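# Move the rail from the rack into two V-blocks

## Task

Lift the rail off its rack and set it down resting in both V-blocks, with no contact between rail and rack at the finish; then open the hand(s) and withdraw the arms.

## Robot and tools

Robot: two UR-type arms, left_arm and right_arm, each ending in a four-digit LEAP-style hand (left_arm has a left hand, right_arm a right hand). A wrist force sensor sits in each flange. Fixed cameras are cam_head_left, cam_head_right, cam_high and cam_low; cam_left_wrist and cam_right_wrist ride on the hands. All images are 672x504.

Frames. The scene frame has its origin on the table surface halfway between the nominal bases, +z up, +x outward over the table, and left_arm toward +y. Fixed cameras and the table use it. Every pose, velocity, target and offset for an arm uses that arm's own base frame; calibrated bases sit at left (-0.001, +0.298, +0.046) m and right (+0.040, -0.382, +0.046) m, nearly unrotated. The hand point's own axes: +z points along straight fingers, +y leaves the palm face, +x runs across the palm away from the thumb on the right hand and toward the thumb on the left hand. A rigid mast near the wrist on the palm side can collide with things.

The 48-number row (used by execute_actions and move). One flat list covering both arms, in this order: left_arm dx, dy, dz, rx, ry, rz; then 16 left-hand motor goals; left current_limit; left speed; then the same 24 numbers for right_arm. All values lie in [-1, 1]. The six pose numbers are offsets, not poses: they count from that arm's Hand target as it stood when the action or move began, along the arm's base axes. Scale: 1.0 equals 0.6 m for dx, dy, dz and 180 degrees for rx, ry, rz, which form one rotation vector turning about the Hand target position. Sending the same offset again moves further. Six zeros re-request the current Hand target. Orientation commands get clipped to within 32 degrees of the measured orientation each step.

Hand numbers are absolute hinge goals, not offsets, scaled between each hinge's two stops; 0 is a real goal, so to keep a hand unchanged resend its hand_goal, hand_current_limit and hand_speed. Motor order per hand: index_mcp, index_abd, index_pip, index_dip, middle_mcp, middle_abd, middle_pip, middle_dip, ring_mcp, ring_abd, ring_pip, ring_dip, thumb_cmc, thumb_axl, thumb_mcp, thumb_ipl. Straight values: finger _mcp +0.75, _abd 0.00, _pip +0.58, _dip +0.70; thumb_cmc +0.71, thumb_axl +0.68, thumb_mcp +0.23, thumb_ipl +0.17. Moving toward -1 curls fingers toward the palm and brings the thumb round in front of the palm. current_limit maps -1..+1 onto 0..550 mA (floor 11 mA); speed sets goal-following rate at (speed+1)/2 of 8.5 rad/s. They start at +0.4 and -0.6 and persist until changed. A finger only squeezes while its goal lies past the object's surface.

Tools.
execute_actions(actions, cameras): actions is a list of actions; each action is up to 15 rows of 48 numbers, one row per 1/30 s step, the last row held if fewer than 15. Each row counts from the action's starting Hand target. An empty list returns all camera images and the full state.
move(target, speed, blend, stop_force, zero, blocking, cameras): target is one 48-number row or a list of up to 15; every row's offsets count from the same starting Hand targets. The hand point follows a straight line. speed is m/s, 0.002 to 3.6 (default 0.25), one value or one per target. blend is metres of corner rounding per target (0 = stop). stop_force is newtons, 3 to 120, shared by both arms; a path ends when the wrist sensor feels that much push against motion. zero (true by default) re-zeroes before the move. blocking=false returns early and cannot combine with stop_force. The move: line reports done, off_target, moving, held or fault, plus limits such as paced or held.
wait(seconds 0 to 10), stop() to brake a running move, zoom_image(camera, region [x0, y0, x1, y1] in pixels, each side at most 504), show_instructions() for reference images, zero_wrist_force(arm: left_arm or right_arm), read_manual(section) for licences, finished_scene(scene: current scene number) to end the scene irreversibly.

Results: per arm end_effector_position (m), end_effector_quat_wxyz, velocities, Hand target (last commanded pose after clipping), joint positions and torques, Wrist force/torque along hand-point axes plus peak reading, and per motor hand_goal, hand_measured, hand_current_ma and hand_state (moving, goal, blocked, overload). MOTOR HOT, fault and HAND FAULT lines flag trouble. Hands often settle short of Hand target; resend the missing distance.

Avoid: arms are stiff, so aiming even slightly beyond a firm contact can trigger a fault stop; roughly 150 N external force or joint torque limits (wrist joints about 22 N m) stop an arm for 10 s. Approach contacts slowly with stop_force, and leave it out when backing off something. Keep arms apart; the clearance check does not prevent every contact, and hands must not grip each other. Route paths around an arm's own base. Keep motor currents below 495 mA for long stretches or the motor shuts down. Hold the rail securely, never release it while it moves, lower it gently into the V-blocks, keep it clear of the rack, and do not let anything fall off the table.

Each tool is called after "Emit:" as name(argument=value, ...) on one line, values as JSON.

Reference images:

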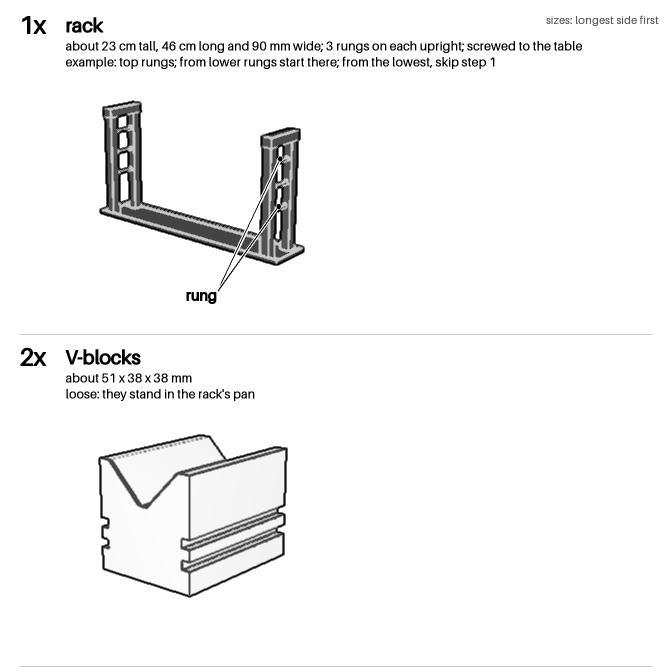

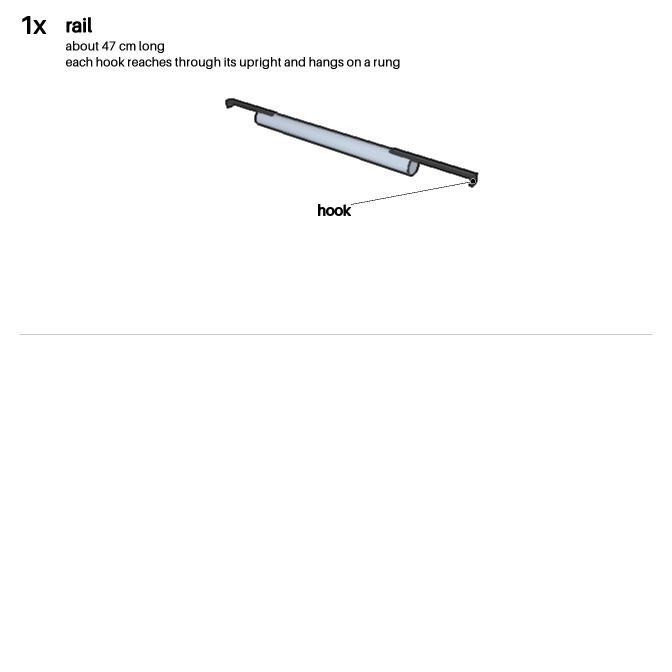

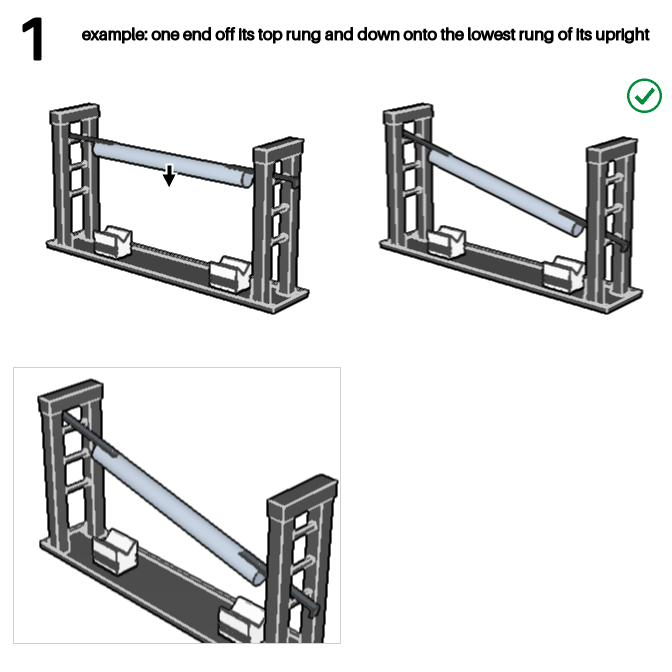

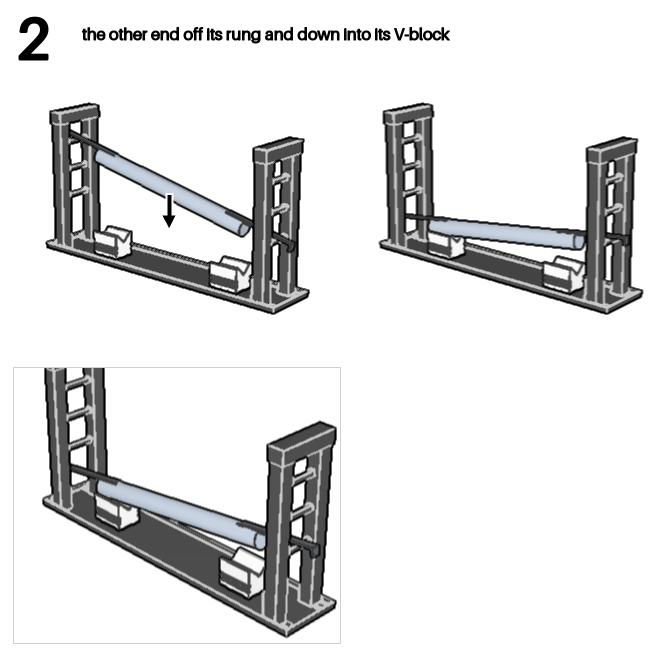

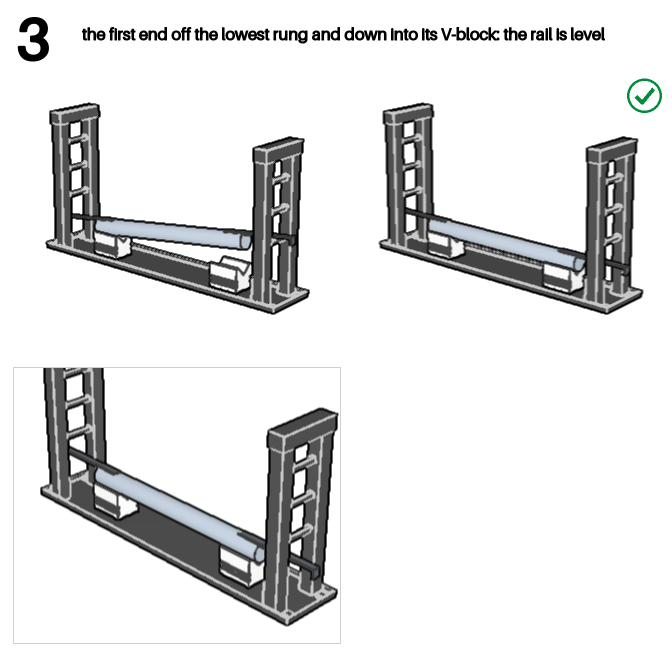

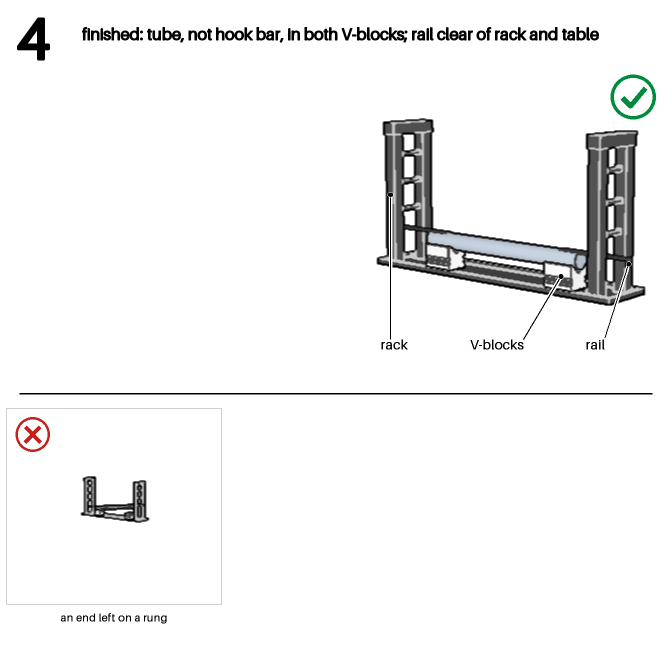

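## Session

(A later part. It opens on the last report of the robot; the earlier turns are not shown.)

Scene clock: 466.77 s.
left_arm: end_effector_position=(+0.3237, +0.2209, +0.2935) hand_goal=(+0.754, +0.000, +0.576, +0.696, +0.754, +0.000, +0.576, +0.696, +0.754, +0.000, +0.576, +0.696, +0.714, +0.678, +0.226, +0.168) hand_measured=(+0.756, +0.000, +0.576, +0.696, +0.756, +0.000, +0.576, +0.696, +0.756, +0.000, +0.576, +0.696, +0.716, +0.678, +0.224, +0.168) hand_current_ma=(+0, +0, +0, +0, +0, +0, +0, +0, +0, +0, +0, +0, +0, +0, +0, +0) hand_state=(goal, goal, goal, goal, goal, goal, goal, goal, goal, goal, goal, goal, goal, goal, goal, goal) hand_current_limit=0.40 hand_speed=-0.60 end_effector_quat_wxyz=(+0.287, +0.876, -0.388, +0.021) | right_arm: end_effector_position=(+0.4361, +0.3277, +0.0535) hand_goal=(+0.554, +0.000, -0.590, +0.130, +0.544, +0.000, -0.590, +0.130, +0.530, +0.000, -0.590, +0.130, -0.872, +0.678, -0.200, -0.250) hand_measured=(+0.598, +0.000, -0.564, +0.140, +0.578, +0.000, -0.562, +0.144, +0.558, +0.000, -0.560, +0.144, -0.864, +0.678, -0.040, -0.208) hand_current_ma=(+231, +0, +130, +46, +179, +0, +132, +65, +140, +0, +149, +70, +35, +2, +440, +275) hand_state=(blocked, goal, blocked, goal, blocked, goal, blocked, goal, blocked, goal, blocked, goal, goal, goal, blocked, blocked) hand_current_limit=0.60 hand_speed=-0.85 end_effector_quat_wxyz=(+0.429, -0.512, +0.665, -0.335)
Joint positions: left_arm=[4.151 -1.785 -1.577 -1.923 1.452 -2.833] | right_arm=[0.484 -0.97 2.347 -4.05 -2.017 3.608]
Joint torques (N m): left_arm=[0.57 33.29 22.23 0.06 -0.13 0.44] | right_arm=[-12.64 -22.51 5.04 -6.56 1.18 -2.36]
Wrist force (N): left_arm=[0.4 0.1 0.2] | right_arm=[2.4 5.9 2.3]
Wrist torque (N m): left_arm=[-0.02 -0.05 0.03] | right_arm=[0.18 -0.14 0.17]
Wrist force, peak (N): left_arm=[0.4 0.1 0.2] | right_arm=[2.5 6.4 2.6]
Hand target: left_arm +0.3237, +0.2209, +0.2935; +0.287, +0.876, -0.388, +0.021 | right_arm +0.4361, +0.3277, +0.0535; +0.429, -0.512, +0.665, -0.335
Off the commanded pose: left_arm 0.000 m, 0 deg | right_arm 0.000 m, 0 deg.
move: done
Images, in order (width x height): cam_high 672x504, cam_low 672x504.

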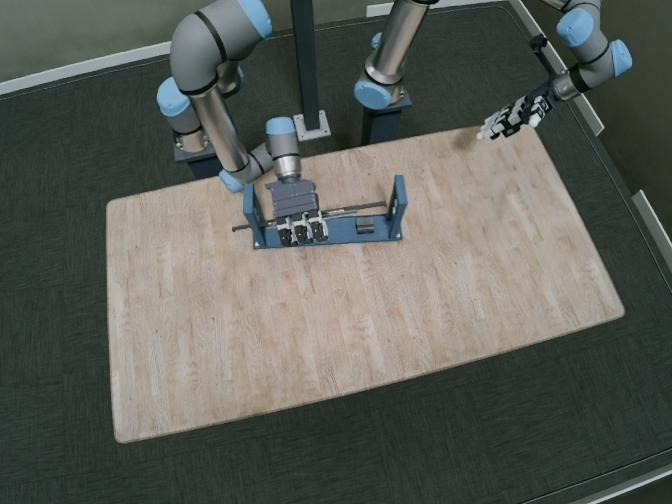

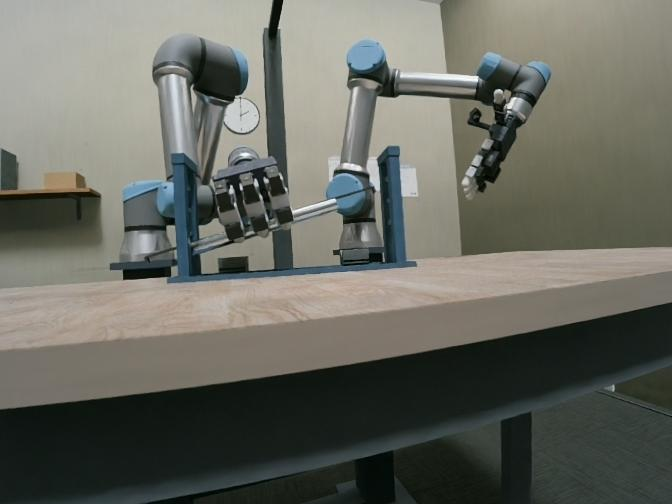

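Emit:
move(target=[[0,0,0,0,0,0,0.754,0,0.576,0.696,0.754,0,0.576,0.696,0.754,0,0.576,0.696,0.714,0.678,0.226,0.168,0.4,-0.6,-0.00034,-0.00248,-0.039,-0.0501,0.00677,0,0.553,0,-0.59,0.13,0.543,0,-0.59,0.13,0.53,0,-0.59,0.13,-0.873,0.677,-0.2,-0.25,0.6,-0.85],[0,0,0,0,0,0,0.754,0,0.576,0.696,0.754,0,0.576,0.696,0.754,0,0.576,0.696,0.714,0.678,0.226,0.168,0.4,-0.6,-0.00078,-0.00578,-0.0575,-0.07212,0.00975,0,0.553,0,-0.59,0.13,0.543,0,-0.59,0.13,0.53,0,-0.59,0.13,-0.873,0.677,-0.2,-0.25,0.6,-0.85]], speed=0.05, blend=0.005, cameras=["cam_low","cam_high","cam_right_wrist","cam_head_left","cam_head_right"])

Emit:
zoom_image(camera="cam_low", region=[160, 130, 430, 290])

Emit:
zoom_image(camera="cam_high", region=[230, 160, 420, 260])

Emit:
zoom_image(camera="cam_head_left", region=[270, 220, 420, 340])

Scene clock: 514.40 s.
left_arm: end_effector_position=(+0.3237, +0.2209, +0.2935) hand_goal=(+0.754, +0.000, +0.576, +0.696, +0.754, +0.000, +0.576, +0.696, +0.754, +0.000, +0.576, +0.696, +0.714, +0.678, +0.226, +0.168) hand_measured=(+0.756, +0.000, +0.576, +0.696, +0.756, +0.000, +0.576, +0.696, +0.756, +0.000, +0.576, +0.696, +0.716, +0.678, +0.224, +0.168) hand_current_ma=(+0, +0, +0, +0, +0, +0, +0, +0, +0, +0, +0, +0, +0, +0, +0, +0) hand_state=(goal, goal, goal, goal, goal, goal, goal, goal, goal, goal, goal, goal, goal, goal, goal, goal) hand_current_limit=0.40 hand_speed=-0.60 end_effector_quat_wxyz=(+0.287, +0.876, -0.388, +0.021) | right_arm: end_effector_position=(+0.4356, +0.3243, +0.0191) hand_goal=(+0.554, +0.000, -0.590, +0.130, +0.544, +0.000, -0.590, +0.130, +0.530, +0.000, -0.590, +0.130, -0.872, +0.678, -0.200, -0.250) hand_measured=(+0.598, +0.000, -0.564, +0.142, +0.578, +0.000, -0.562, +0.144, +0.556, +0.000, -0.560, +0.144, -0.864, +0.678, -0.040, -0.208) hand_current_ma=(+231, +0, +130, +54, +175, +0, +136, +65, +138, +0, +149, +70, +35, +2, +440, +275) hand_state=(blocked, goal, blocked, goal, blocked, goal, blocked, goal, blocked, goal, blocked, goal, goal, goal, blocked, blocked) hand_current_limit=0.60 hand_speed=-0.85 end_effector_quat_wxyz=(+0.358, -0.562, +0.629, -0.400)
Joint positions: left_arm=[4.151 -1.785 -1.577 -1.923 1.452 -2.833] | right_arm=[0.558 -0.89 2.272 -3.986 -2.169 3.467]
Joint torques (N m): left_arm=[0.29 33.86 23.01 0.1 -0.08 0.45] | right_arm=[14.4 -24.07 -20.66 -1.22 -2.01 -2.72]
Wrist force (N): left_arm=[0.3 -0.1 0.2] | right_arm=[0.2 6.3 2.0]
Wrist torque (N m): left_arm=[-0.03 -0.04 0.04] | right_arm=[0.31 -0.03 0.25]
Wrist force, peak (N): left_arm=[0.3 -0.2 0.4] | right_arm=[3.5 5.4 3.2]
Hand target: left_arm +0.3237, +0.2209, +0.2935; +0.287, +0.876, -0.388, +0.021 | right_arm +0.4356, +0.3243, +0.0190; +0.358, -0.562, +0.629, -0.400
Off the commanded pose: left_arm 0.000 m, 0 deg | right_arm 0.000 m, 0 deg.
move: done
camera_calibration:
cam_right_wrist: T_world_to_cam=[[-0.183685, 0.762665, -0.620163, -0.124839], [-0.352902, 0.537673, 0.765747, -0.0794224], [0.917453, 0.359512, 0.170384, -0.39034], [0, 0, 0, 1]] pos_world=[0.30716, 0.278246, 0.0499046]
Images, in order (width x height): cam_head_left 672x504, cam_head_right 672x504, cam_high 672x504, cam_low 672x504, cam_right_wrist 672x504.

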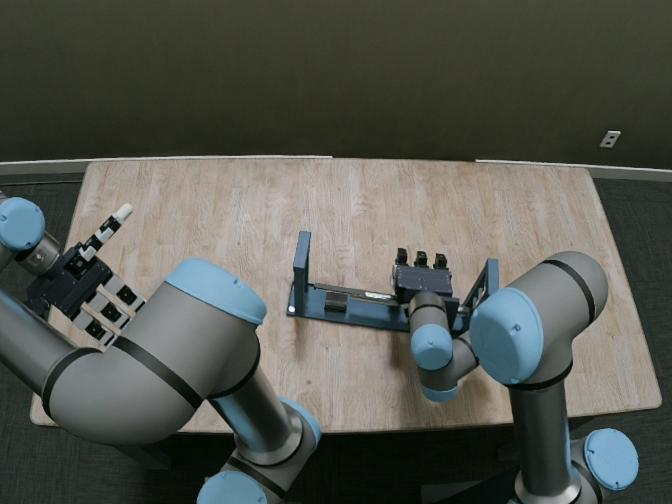

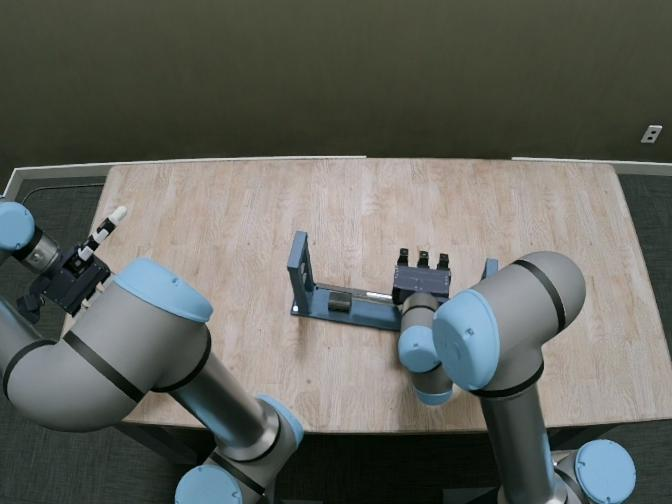

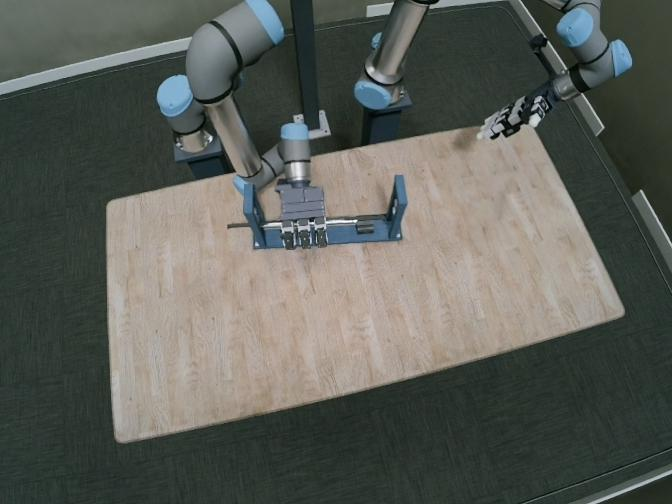

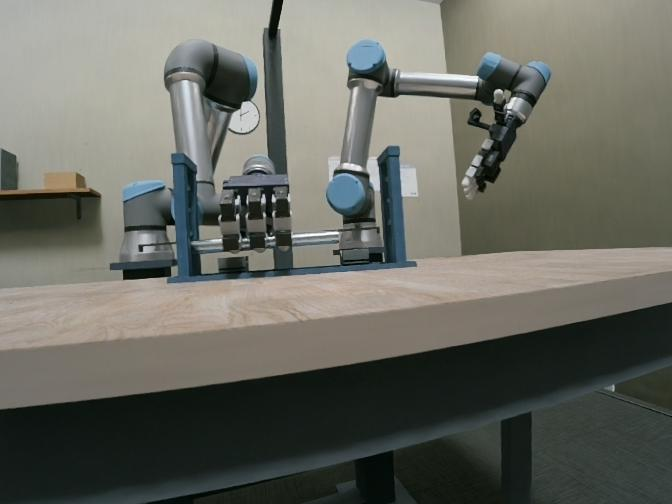

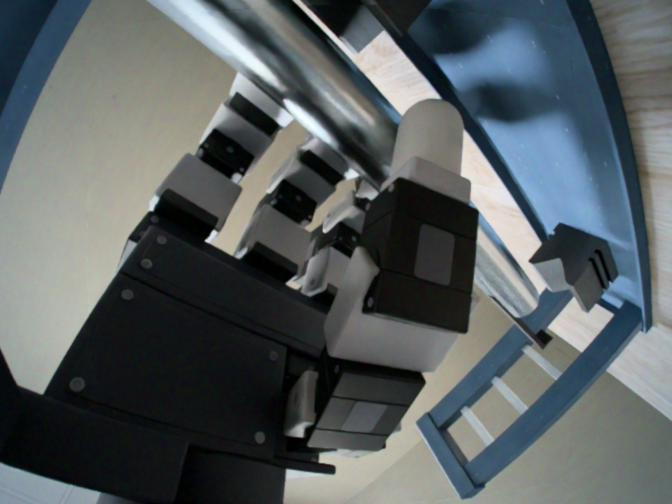

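Scaled by 1.867 from the camera's 672x504 image, which has a finer 960x720 frame.

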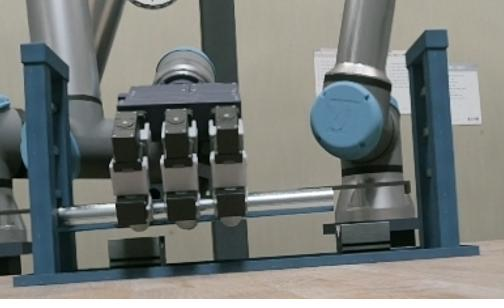

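Scaled by 2.653 from the camera's 672x504 image, which has a finer 960x720 frame.

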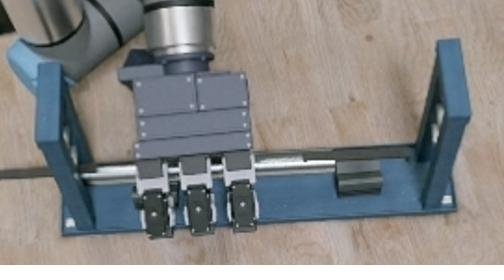

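Scaled by 3.360 from the camera's 672x504 image, which has a finer 960x720 frame.

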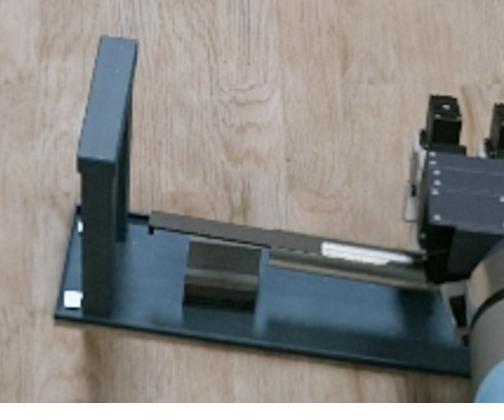

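Emit:
move(target=[0,0,0,0,0,0,0.754,0,0.576,0.696,0.754,0,0.576,0.696,0.754,0,0.576,0.696,0.714,0.678,0.226,0.168,0.4,-0.6,0.01295,0.0958,0,0,0,0,0.553,0,-0.59,0.13,0.543,0,-0.59,0.13,0.53,0,-0.59,0.13,-0.873,0.677,-0.2,-0.25,0.6,-0.85], speed=0.035, stop_force=5, cameras=["cam_low","cam_high","cam_right_wrist","cam_head_left","cam_head_right"])

Emit:
zoom_image(camera="cam_low", region=[160, 130, 430, 290])

Emit:
zoom_image(camera="cam_high", region=[230, 160, 420, 260])

Emit:
zoom_image(camera="cam_head_right", region=[270, 220, 520, 350])

Scene clock: 555.93 s.
left_arm: end_effector_position=(+0.3237, +0.2209, +0.2935) hand_goal=(+0.754, +0.000, +0.576, +0.696, +0.754, +0.000, +0.576, +0.696, +0.754, +0.000, +0.576, +0.696, +0.714, +0.678, +0.226, +0.168) hand_measured=(+0.756, +0.000, +0.576, +0.696, +0.756, +0.000, +0.576, +0.696, +0.756, +0.000, +0.576, +0.696, +0.716, +0.678, +0.224, +0.168) hand_current_ma=(+0, +0, +0, +0, +0, +0, +0, +0, +0, +0, +0, +0, +0, +0, +0, +0) hand_state=(goal, goal, goal, goal, goal, goal, goal, goal, goal, goal, goal, goal, goal, goal, goal, goal) hand_current_limit=0.40 hand_speed=-0.60 end_effector_quat_wxyz=(+0.287, +0.876, -0.388, +0.021) | right_arm: end_effector_position=(+0.4434, +0.3818, +0.0190) hand_goal=(+0.554, +0.000, -0.590, +0.130, +0.544, +0.000, -0.590, +0.130, +0.530, +0.000, -0.590, +0.130, -0.872, +0.678, -0.200, -0.250) hand_measured=(+0.598, +0.000, -0.564, +0.142, +0.578, +0.000, -0.562, +0.144, +0.556, +0.000, -0.560, +0.144, -0.864, +0.678, -0.040, -0.208) hand_current_ma=(+231, +0, +130, +55, +175, +0, +136, +65, +137, +0, +149, +70, +36, +2, +440, +275) hand_state=(blocked, goal, blocked, goal, blocked, goal, blocked, goal, blocked, goal, blocked, goal, goal, goal, blocked, blocked) hand_current_limit=0.60 hand_speed=-0.85 end_effector_quat_wxyz=(+0.358, -0.562, +0.629, -0.400)
Joint positions: left_arm=[4.151 -1.785 -1.577 -1.923 1.452 -2.833] | right_arm=[0.661 -0.861 2.137 -3.84 -2.256 3.534]
Joint torques (N m): left_arm=[0.54 34 23.17 0.02 -0.09 0.55] | right_arm=[13.56 -27.49 -23.07 -1.31 -2.43 2.13]
Wrist force (N): left_arm=[0.0 -0.1 0.1] | right_arm=[0.3 6.3 2.3]
Wrist torque (N m): left_arm=[-0.02 0.00 0.00] | right_arm=[0.24 -0.07 0.17]
Wrist force, peak (N): left_arm=[0.4 -0.2 0.4] | right_arm=[0.0 6.9 2.4]
Hand target: left_arm +0.3237, +0.2209, +0.2935; +0.287, +0.876, -0.388, +0.021 | right_arm +0.4434, +0.3818, +0.0190; +0.358, -0.562, +0.629, -0.400
Off the commanded pose: left_arm 0.000 m, 0 deg | right_arm 0.000 m, 0 deg.
move: done
camera_calibration:
cam_right_wrist: T_world_to_cam=[[-0.183721, 0.762266, -0.620642, -0.167156], [-0.352843, 0.538171, 0.765424, -0.107677], [0.917468, 0.359614, 0.170087, -0.418176], [0, 0, 0, 1]] pos_world=[0.31496, 0.335748, 0.0498012]
Images, in order (width x height): cam_head_left 672x504, cam_head_right 672x504, cam_high 672x504, cam_low 672x504, cam_right_wrist 672x504.

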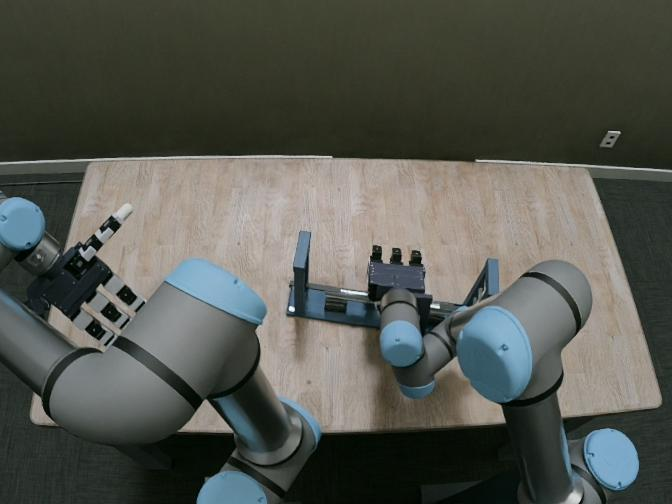

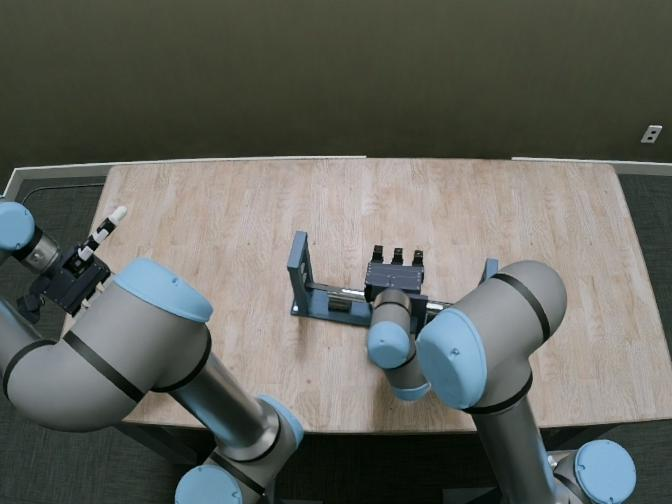

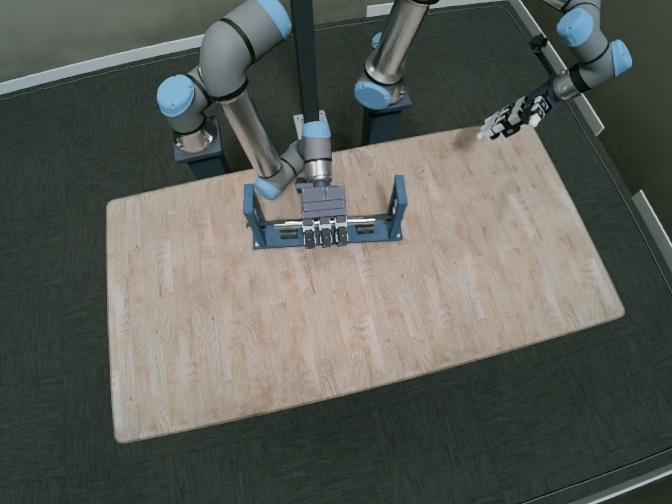

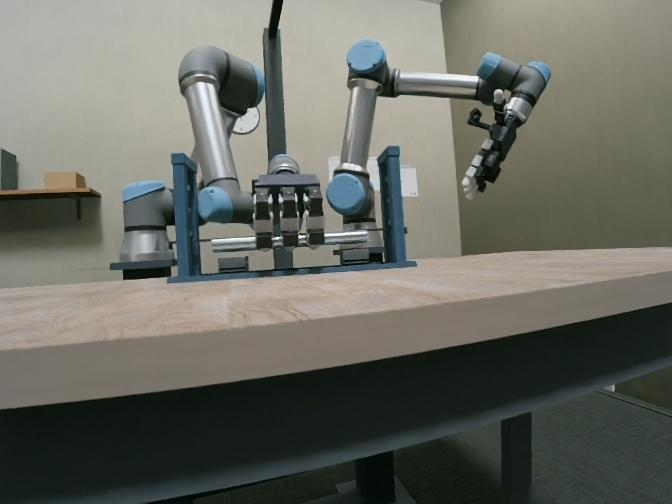

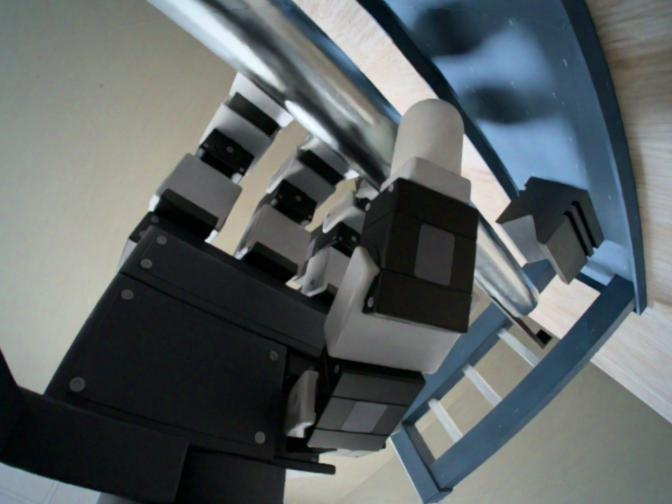

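Scaled by 1.867 from the camera's 672x504 image, which has a finer 960x720 frame.

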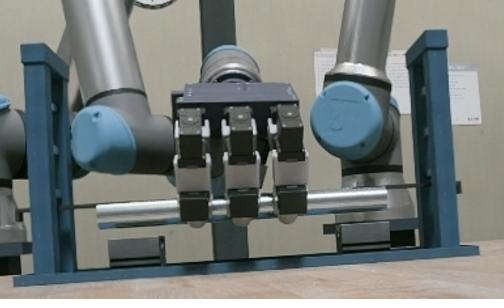

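Scaled by 2.653 from the camera's 672x504 image, which has a finer 960x720 frame.

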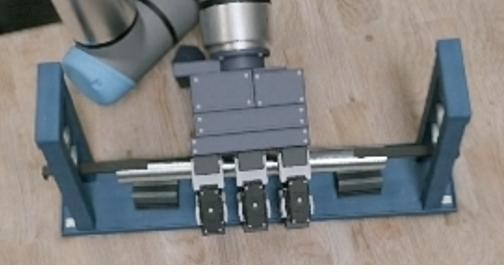

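Scaled by 2.016 from the camera's 672x504 image, which has a finer 960x720 frame.

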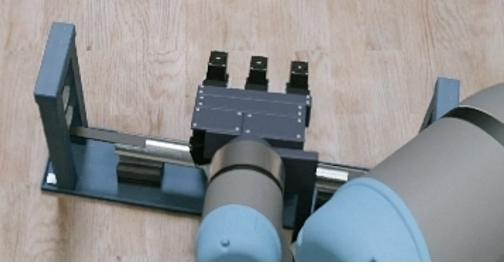

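Emit:
zoom_image(camera="cam_high", region=[335, 200, 405, 250])

Emit:
zoom_image(camera="cam_high", region=[240, 205, 310, 255])

Emit:
zoom_image(camera="cam_head_left", region=[285, 250, 385, 330])

Scaled by 7.200 from the camera's 672x504 image, which has a finer 960x720 frame.

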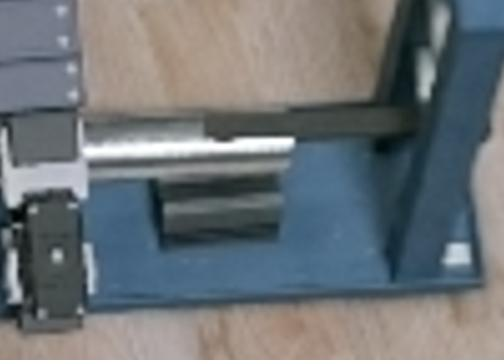

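Scaled by 7.200 from the camera's 672x504 image, which has a finer 960x720 frame.

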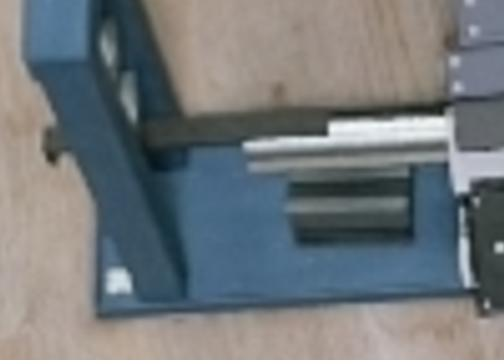

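Scaled by 5.040 from the camera's 672x504 image, which has a finer 960x720 frame.

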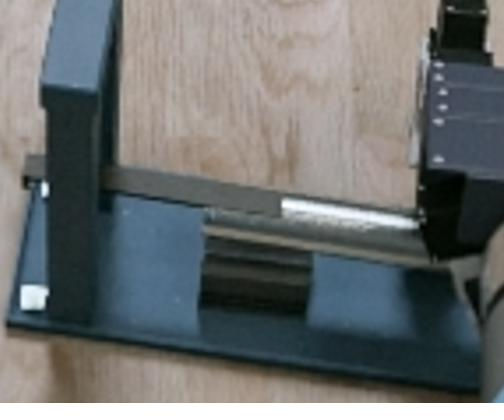

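Emit:
move(target=[[0,0,0,0,0,0,0.754,0,0.576,0.696,0.754,0,0.576,0.696,0.754,0,0.576,0.696,0.714,0.678,0.226,0.168,0.4,-0.6,-0.0006,0.0066,-0.0033,0,0,0,0.553,0,-0.59,0.13,0.543,0,-0.59,0.13,0.53,0,-0.59,0.13,-0.873,0.677,-0.2,-0.25,0.6,-0.85],[0,0,0,0,0,0,0.754,0,0.576,0.696,0.754,0,0.576,0.696,0.754,0,0.576,0.696,0.714,0.678,0.226,0.168,0.4,-0.6,-0.0011,0.0066,-0.0233,0,0,0,0.553,0,-0.59,0.13,0.543,0,-0.59,0.13,0.53,0,-0.59,0.13,-0.873,0.677,-0.2,-0.25,0.6,-0.85]], speed=0.02, stop_force=5)

Emit:
move(target=[0,0,0,0,0,0,0.754,0,0.576,0.696,0.754,0,0.576,0.696,0.754,0,0.576,0.696,0.714,0.678,0.226,0.168,0.4,-0.6,0,0,-0.02,0,0,0,0.553,0,-0.59,0.13,0.543,0,-0.59,0.13,0.53,0,-0.59,0.13,-0.873,0.677,-0.2,-0.25,0.6,-0.85], speed=0.008, stop_force=4, zero=false, cameras=["cam_low","cam_high","cam_right_wrist","cam_head_left"])

Emit:
zoom_image(camera="cam_low", region=[160, 130, 430, 290])

Emit:
zoom_image(camera="cam_high", region=[230, 160, 420, 260])

Scene clock: 622.00 s.
left_arm: end_effector_position=(+0.3237, +0.2209, +0.2935) hand_goal=(+0.754, +0.000, +0.576, +0.696, +0.754, +0.000, +0.576, +0.696, +0.754, +0.000, +0.576, +0.696, +0.714, +0.678, +0.226, +0.168) hand_measured=(+0.756, +0.000, +0.576, +0.696, +0.756, +0.000, +0.576, +0.696, +0.756, +0.000, +0.576, +0.696, +0.716, +0.678, +0.224, +0.168) hand_current_ma=(+0, +0, +0, +0, +0, +0, +0, +0, +0, +0, +0, +0, +0, +0, +0, +0) hand_state=(goal, goal, goal, goal, goal, goal, goal, goal, goal, goal, goal, goal, goal, goal, goal, goal) hand_current_limit=0.40 hand_speed=-0.60 end_effector_quat_wxyz=(+0.287, +0.876, -0.388, +0.021) | right_arm: end_effector_position=(+0.4427, +0.3857, +0.0050) hand_goal=(+0.554, +0.000, -0.590, +0.130, +0.544, +0.000, -0.590, +0.130, +0.530, +0.000, -0.590, +0.130, -0.872, +0.678, -0.200, -0.250) hand_measured=(+0.598, +0.000, -0.564, +0.142, +0.578, +0.000, -0.562, +0.144, +0.556, +0.000, -0.560, +0.144, -0.864, +0.678, -0.040, -0.208) hand_current_ma=(+231, +0, +130, +55, +175, +0, +136, +65, +137, +0, +149, +70, +36, +2, +440, +275) hand_state=(blocked, goal, blocked, goal, blocked, goal, blocked, goal, blocked, goal, blocked, goal, goal, goal, blocked, blocked) hand_current_limit=0.60 hand_speed=-0.85 end_effector_quat_wxyz=(+0.358, -0.562, +0.629, -0.400)
Joint positions: left_arm=[4.151 -1.785 -1.577 -1.923 1.452 -2.833] | right_arm=[0.668 -0.822 2.124 -3.862 -2.263 3.539]
Joint torques (N m): left_arm=[-0.02 33.68 22.99 -0.04 -0.15 0.52] | right_arm=[13.09 -27.54 -22.71 -6.25 -2.49 0.97]
Wrist force (N): left_arm=[0.4 0.0 0.2] | right_arm=[0.3 6.4 2.2]
Wrist torque (N m): left_arm=[-0.03 -0.05 0.03] | right_arm=[0.26 -0.07 0.17]
Wrist force, peak (N): left_arm=[0.2 0.1 0.5] | right_arm=[0.2 6.8 2.0]
Hand target: left_arm +0.3237, +0.2209, +0.2935; +0.287, +0.876, -0.388, +0.021 | right_arm +0.4427, +0.3857, +0.0050; +0.358, -0.562, +0.629, -0.400
Off the commanded pose: left_arm 0.000 m, 0 deg | right_arm 0.000 m, 0 deg.
move: done

Scene clock: 623.67 s.
left_arm: end_effector_position=(+0.3237, +0.2209, +0.2935) hand_goal=(+0.754, +0.000, +0.576, +0.696, +0.754, +0.000, +0.576, +0.696, +0.754, +0.000, +0.576, +0.696, +0.714, +0.678, +0.226, +0.168) hand_measured=(+0.756, +0.000, +0.576, +0.696, +0.756, +0.000, +0.576, +0.696, +0.756, +0.000, +0.576, +0.696, +0.716, +0.678, +0.224, +0.168) hand_current_ma=(+0, +0, +0, +0, +0, +0, +0, +0, +0, +0, +0, +0, +0, +0, +0, +0) hand_state=(goal, goal, goal, goal, goal, goal, goal, goal, goal, goal, goal, goal, goal, goal, goal, goal) hand_current_limit=0.40 hand_speed=-0.60 end_effector_quat_wxyz=(+0.287, +0.876, -0.388, +0.021) | right_arm: end_effector_position=(+0.4427, +0.3857, +0.0025) hand_goal=(+0.554, +0.000, -0.590, +0.130, +0.544, +0.000, -0.590, +0.130, +0.530, +0.000, -0.590, +0.130, -0.872, +0.678, -0.200, -0.250) hand_measured=(+0.596, +0.000, -0.560, +0.150, +0.578, +0.000, -0.560, +0.144, +0.560, +0.000, -0.560, +0.132, -0.866, +0.678, -0.040, -0.208) hand_current_ma=(+216, +0, +147, +102, +175, +0, +145, +65, +156, +0, +149, +11, +30, -1, +440, +275) hand_state=(blocked, goal, blocked, blocked, blocked, goal, blocked, goal, blocked, goal, blocked, goal, goal, goal, blocked, blocked) hand_current_limit=0.60 hand_speed=-0.85 end_effector_quat_wxyz=(+0.358, -0.562, +0.629, -0.400)
Joint positions: left_arm=[4.151 -1.785 -1.577 -1.923 1.452 -2.833] | right_arm=[0.668 -0.816 2.123 -3.867 -2.263 3.539]
Joint torques (N m): left_arm=[0.21 34.24 23.25 -0.2 -0.04 0.63] | right_arm=[12.09 -50.51 4.14 -1.28 -0.31 0.42]
Wrist force (N): left_arm=[0.3 0.1 0.2] | right_arm=[0.9 4.3 2.8]
Wrist torque (N m): left_arm=[-0.01 -0.04 0.03] | right_arm=[0.27 -0.10 -0.01]
Wrist force, peak (N): left_arm=[0.3 0.1 0.5] | right_arm=[0.2 6.6 2.3]
Hand target: left_arm +0.3237, +0.2209, +0.2935; +0.287, +0.876, -0.388, +0.021 | right_arm +0.4427, +0.3857, +0.0025; +0.358, -0.562, +0.629, -0.400 (not the last commanded pose)
Off the commanded pose: left_arm 0.000 m, 0 deg | right_arm 0.009 m, 0 deg.
move: contact (right_arm)
camera_calibration:
cam_right_wrist: T_world_to_cam=[[-0.183595, 0.762316, -0.620618, -0.180631], [-0.352864, 0.538162, 0.76542, -0.0974381], [0.917486, 0.359521, 0.17019, -0.416143], [0, 0, 0, 1]] pos_world=[0.31426, 0.339748, 0.0333014]
Images, in order (width x height): cam_head_left 672x504, cam_high 672x504, cam_low 672x504, cam_right_wrist 672x504.

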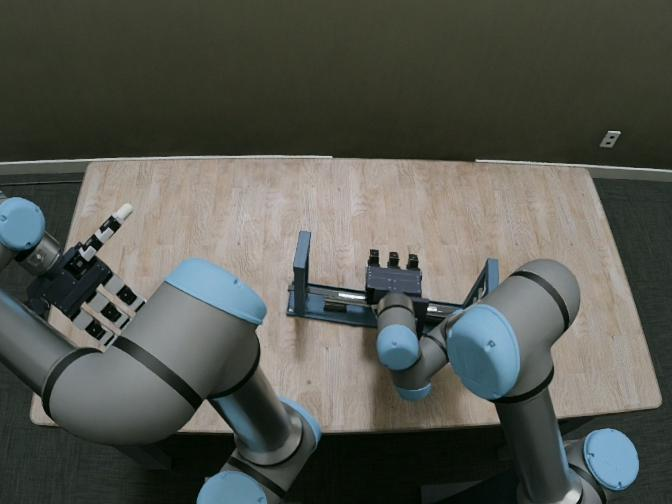

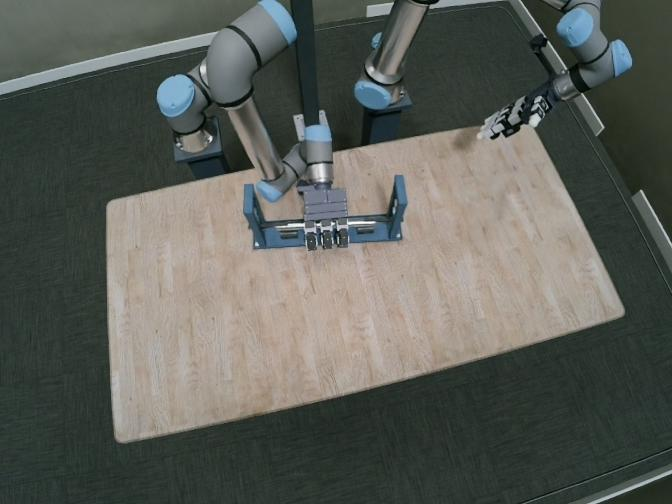

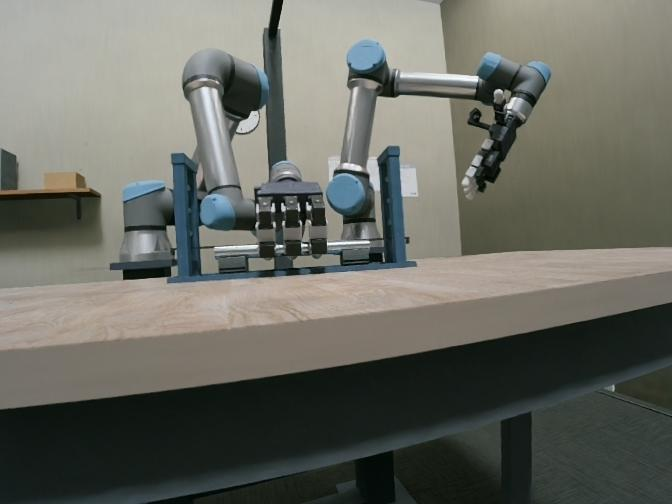

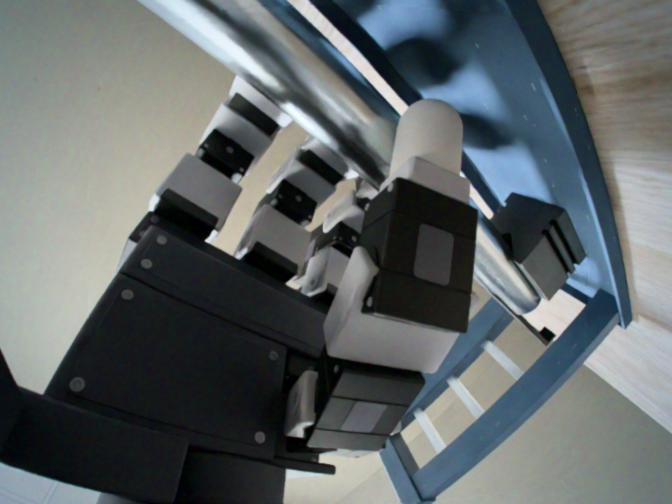

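Scaled by 1.867 from the camera's 672x504 image, which has a finer 960x720 frame.

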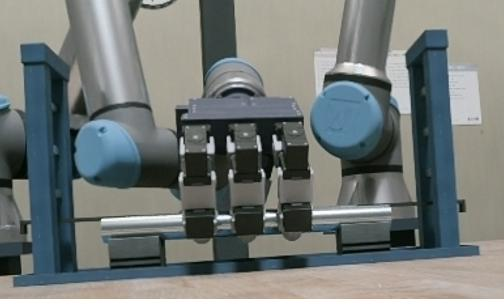

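Scaled by 2.653 from the camera's 672x504 image, which has a finer 960x720 frame.

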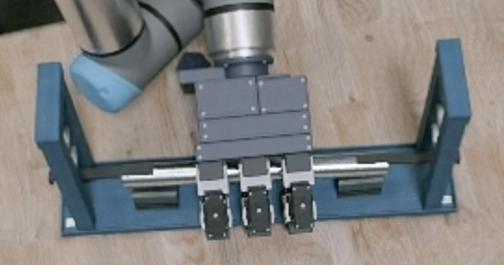

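Emit:
move(target=[0,0,0,0,0,0,0.754,0,0.576,0.696,0.754,0,0.576,0.696,0.754,0,0.576,0.696,0.714,0.678,0.226,0.168,0.4,-0.6,0,0,-0.01,0,0,0,0.553,0,-0.59,0.13,0.543,0,-0.59,0.13,0.53,0,-0.59,0.13,-0.873,0.677,-0.2,-0.25,0.6,-0.85], speed=0.006, stop_force=5, cameras=["cam_low","cam_high","cam_right_wrist","cam_head_left"])

Emit:
zoom_image(camera="cam_low", region=[160, 210, 430, 290])

Emit:
zoom_image(camera="cam_high", region=[230, 160, 420, 260])

Emit:
zoom_image(camera="cam_right_wrist", region=[440, 150, 640, 360])

Scene clock: 636.73 s.
left_arm: end_effector_position=(+0.3237, +0.2209, +0.2935) hand_goal=(+0.754, +0.000, +0.576, +0.696, +0.754, +0.000, +0.576, +0.696, +0.754, +0.000, +0.576, +0.696, +0.714, +0.678, +0.226, +0.168) hand_measured=(+0.756, +0.000, +0.576, +0.696, +0.756, +0.000, +0.576, +0.696, +0.756, +0.000, +0.576, +0.696, +0.716, +0.678, +0.224, +0.168) hand_current_ma=(+0, +0, +0, +0, +0, +0, +0, +0, +0, +0, +0, +0, +0, +0, +0, +0) hand_state=(goal, goal, goal, goal, goal, goal, goal, goal, goal, goal, goal, goal, goal, goal, goal, goal) hand_current_limit=0.40 hand_speed=-0.60 end_effector_quat_wxyz=(+0.287, +0.876, -0.388, +0.021) | right_arm: end_effector_position=(+0.4427, +0.3857, -0.0035) hand_goal=(+0.554, +0.000, -0.590, +0.130, +0.544, +0.000, -0.590, +0.130, +0.530, +0.000, -0.590, +0.130, -0.872, +0.678, -0.200, -0.250) hand_measured=(+0.590, +0.000, -0.560, +0.144, +0.578, +0.000, -0.558, +0.142, +0.564, +0.000, -0.560, +0.138, -0.868, +0.678, -0.050, -0.220) hand_current_ma=(+187, +0, +147, +73, +175, +0, +151, +59, +172, +0, +149, +34, +24, -1, +440, +193) hand_state=(blocked, goal, blocked, goal, blocked, goal, blocked, goal, blocked, goal, blocked, goal, goal, goal, blocked, blocked) hand_current_limit=0.60 hand_speed=-0.85 end_effector_quat_wxyz=(+0.358, -0.562, +0.629, -0.400)
Joint positions: left_arm=[4.151 -1.785 -1.577 -1.923 1.452 -2.833] | right_arm=[0.668 -0.8 2.12 -3.88 -2.263 3.539]
Joint torques (N m): left_arm=[0.51 33.39 23.41 -0.16 -0.04 0.63] | right_arm=[9.54 -29.31 -17.83 -4 0.38 0.98]
Wrist force (N): left_arm=[0.1 0.1 0.3] | right_arm=[0.2 -1.2 1.9]
Wrist torque (N m): left_arm=[-0.01 -0.01 0.01] | right_arm=[0.17 -0.17 -0.05]
Wrist force, peak (N): left_arm=[0.1 0.1 0.5] | right_arm=[0.9 4.4 3.3]
Hand target: left_arm +0.3237, +0.2209, +0.2935; +0.287, +0.876, -0.388, +0.021 | right_arm +0.4427, +0.3857, -0.0035; +0.358, -0.562, +0.629, -0.400
Off the commanded pose: left_arm 0.000 m, 0 deg | right_arm 0.000 m, 0 deg.
move: contact (right_arm)
camera_calibration:
cam_right_wrist: T_world_to_cam=[[-0.183686, 0.762321, -0.620585, -0.184267], [-0.352902, 0.538097, 0.765449, -0.0928889], [0.917453, 0.359608, 0.170184, -0.415158], [0, 0, 0, 1]] pos_world=[0.31426, 0.339748, 0.0274016]
Images, in order (width x height): cam_head_left 672x504, cam_high 672x504, cam_low 672x504, cam_right_wrist 672x504.

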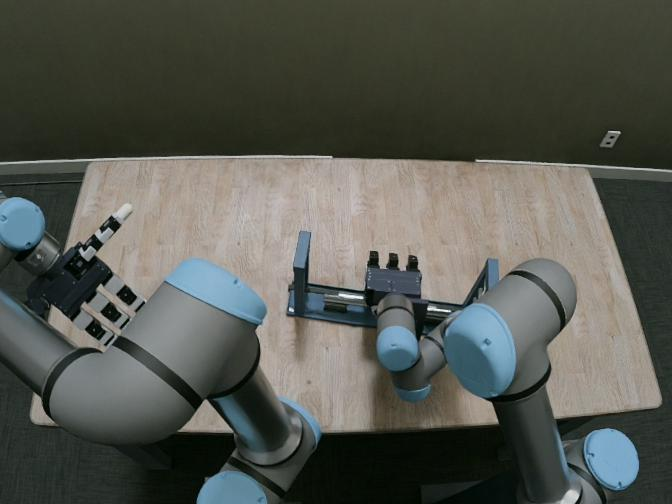

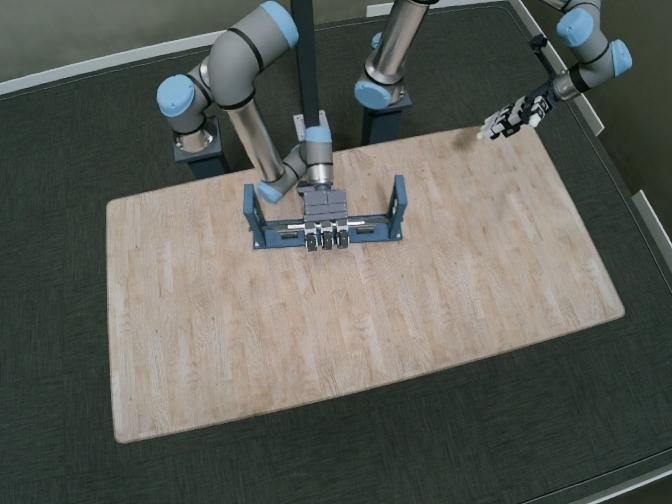

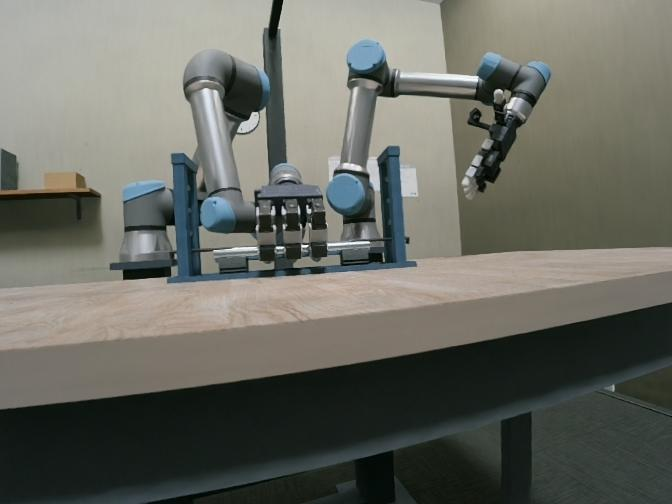

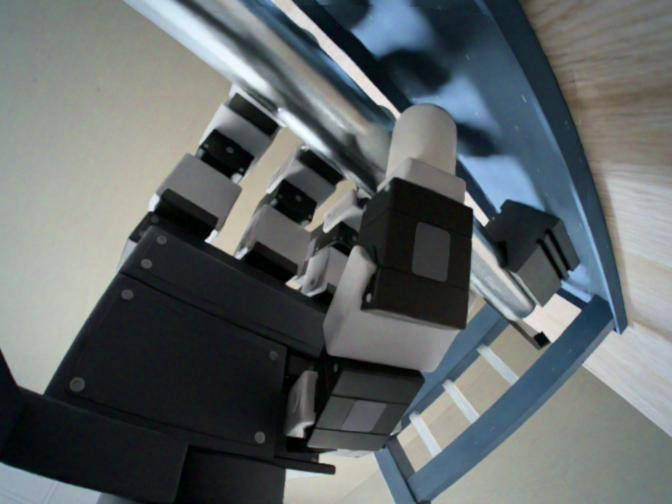

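Scaled by 1.867 from the camera's 672x504 image, which has a finer 960x720 frame.

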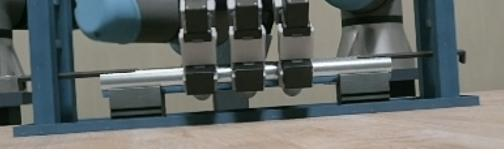

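Scaled by 2.653 from the camera's 672x504 image, which has a finer 960x720 frame.

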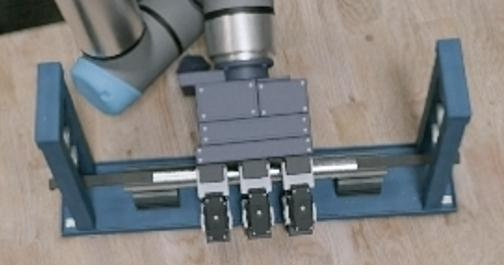

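Scaled by 2.400 from the camera's 672x504 image, which has a finer 960x720 frame.

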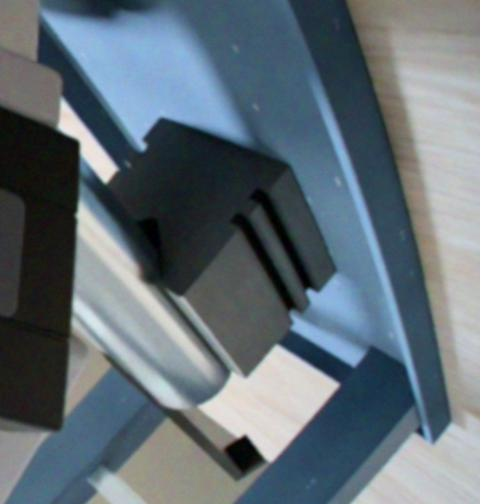

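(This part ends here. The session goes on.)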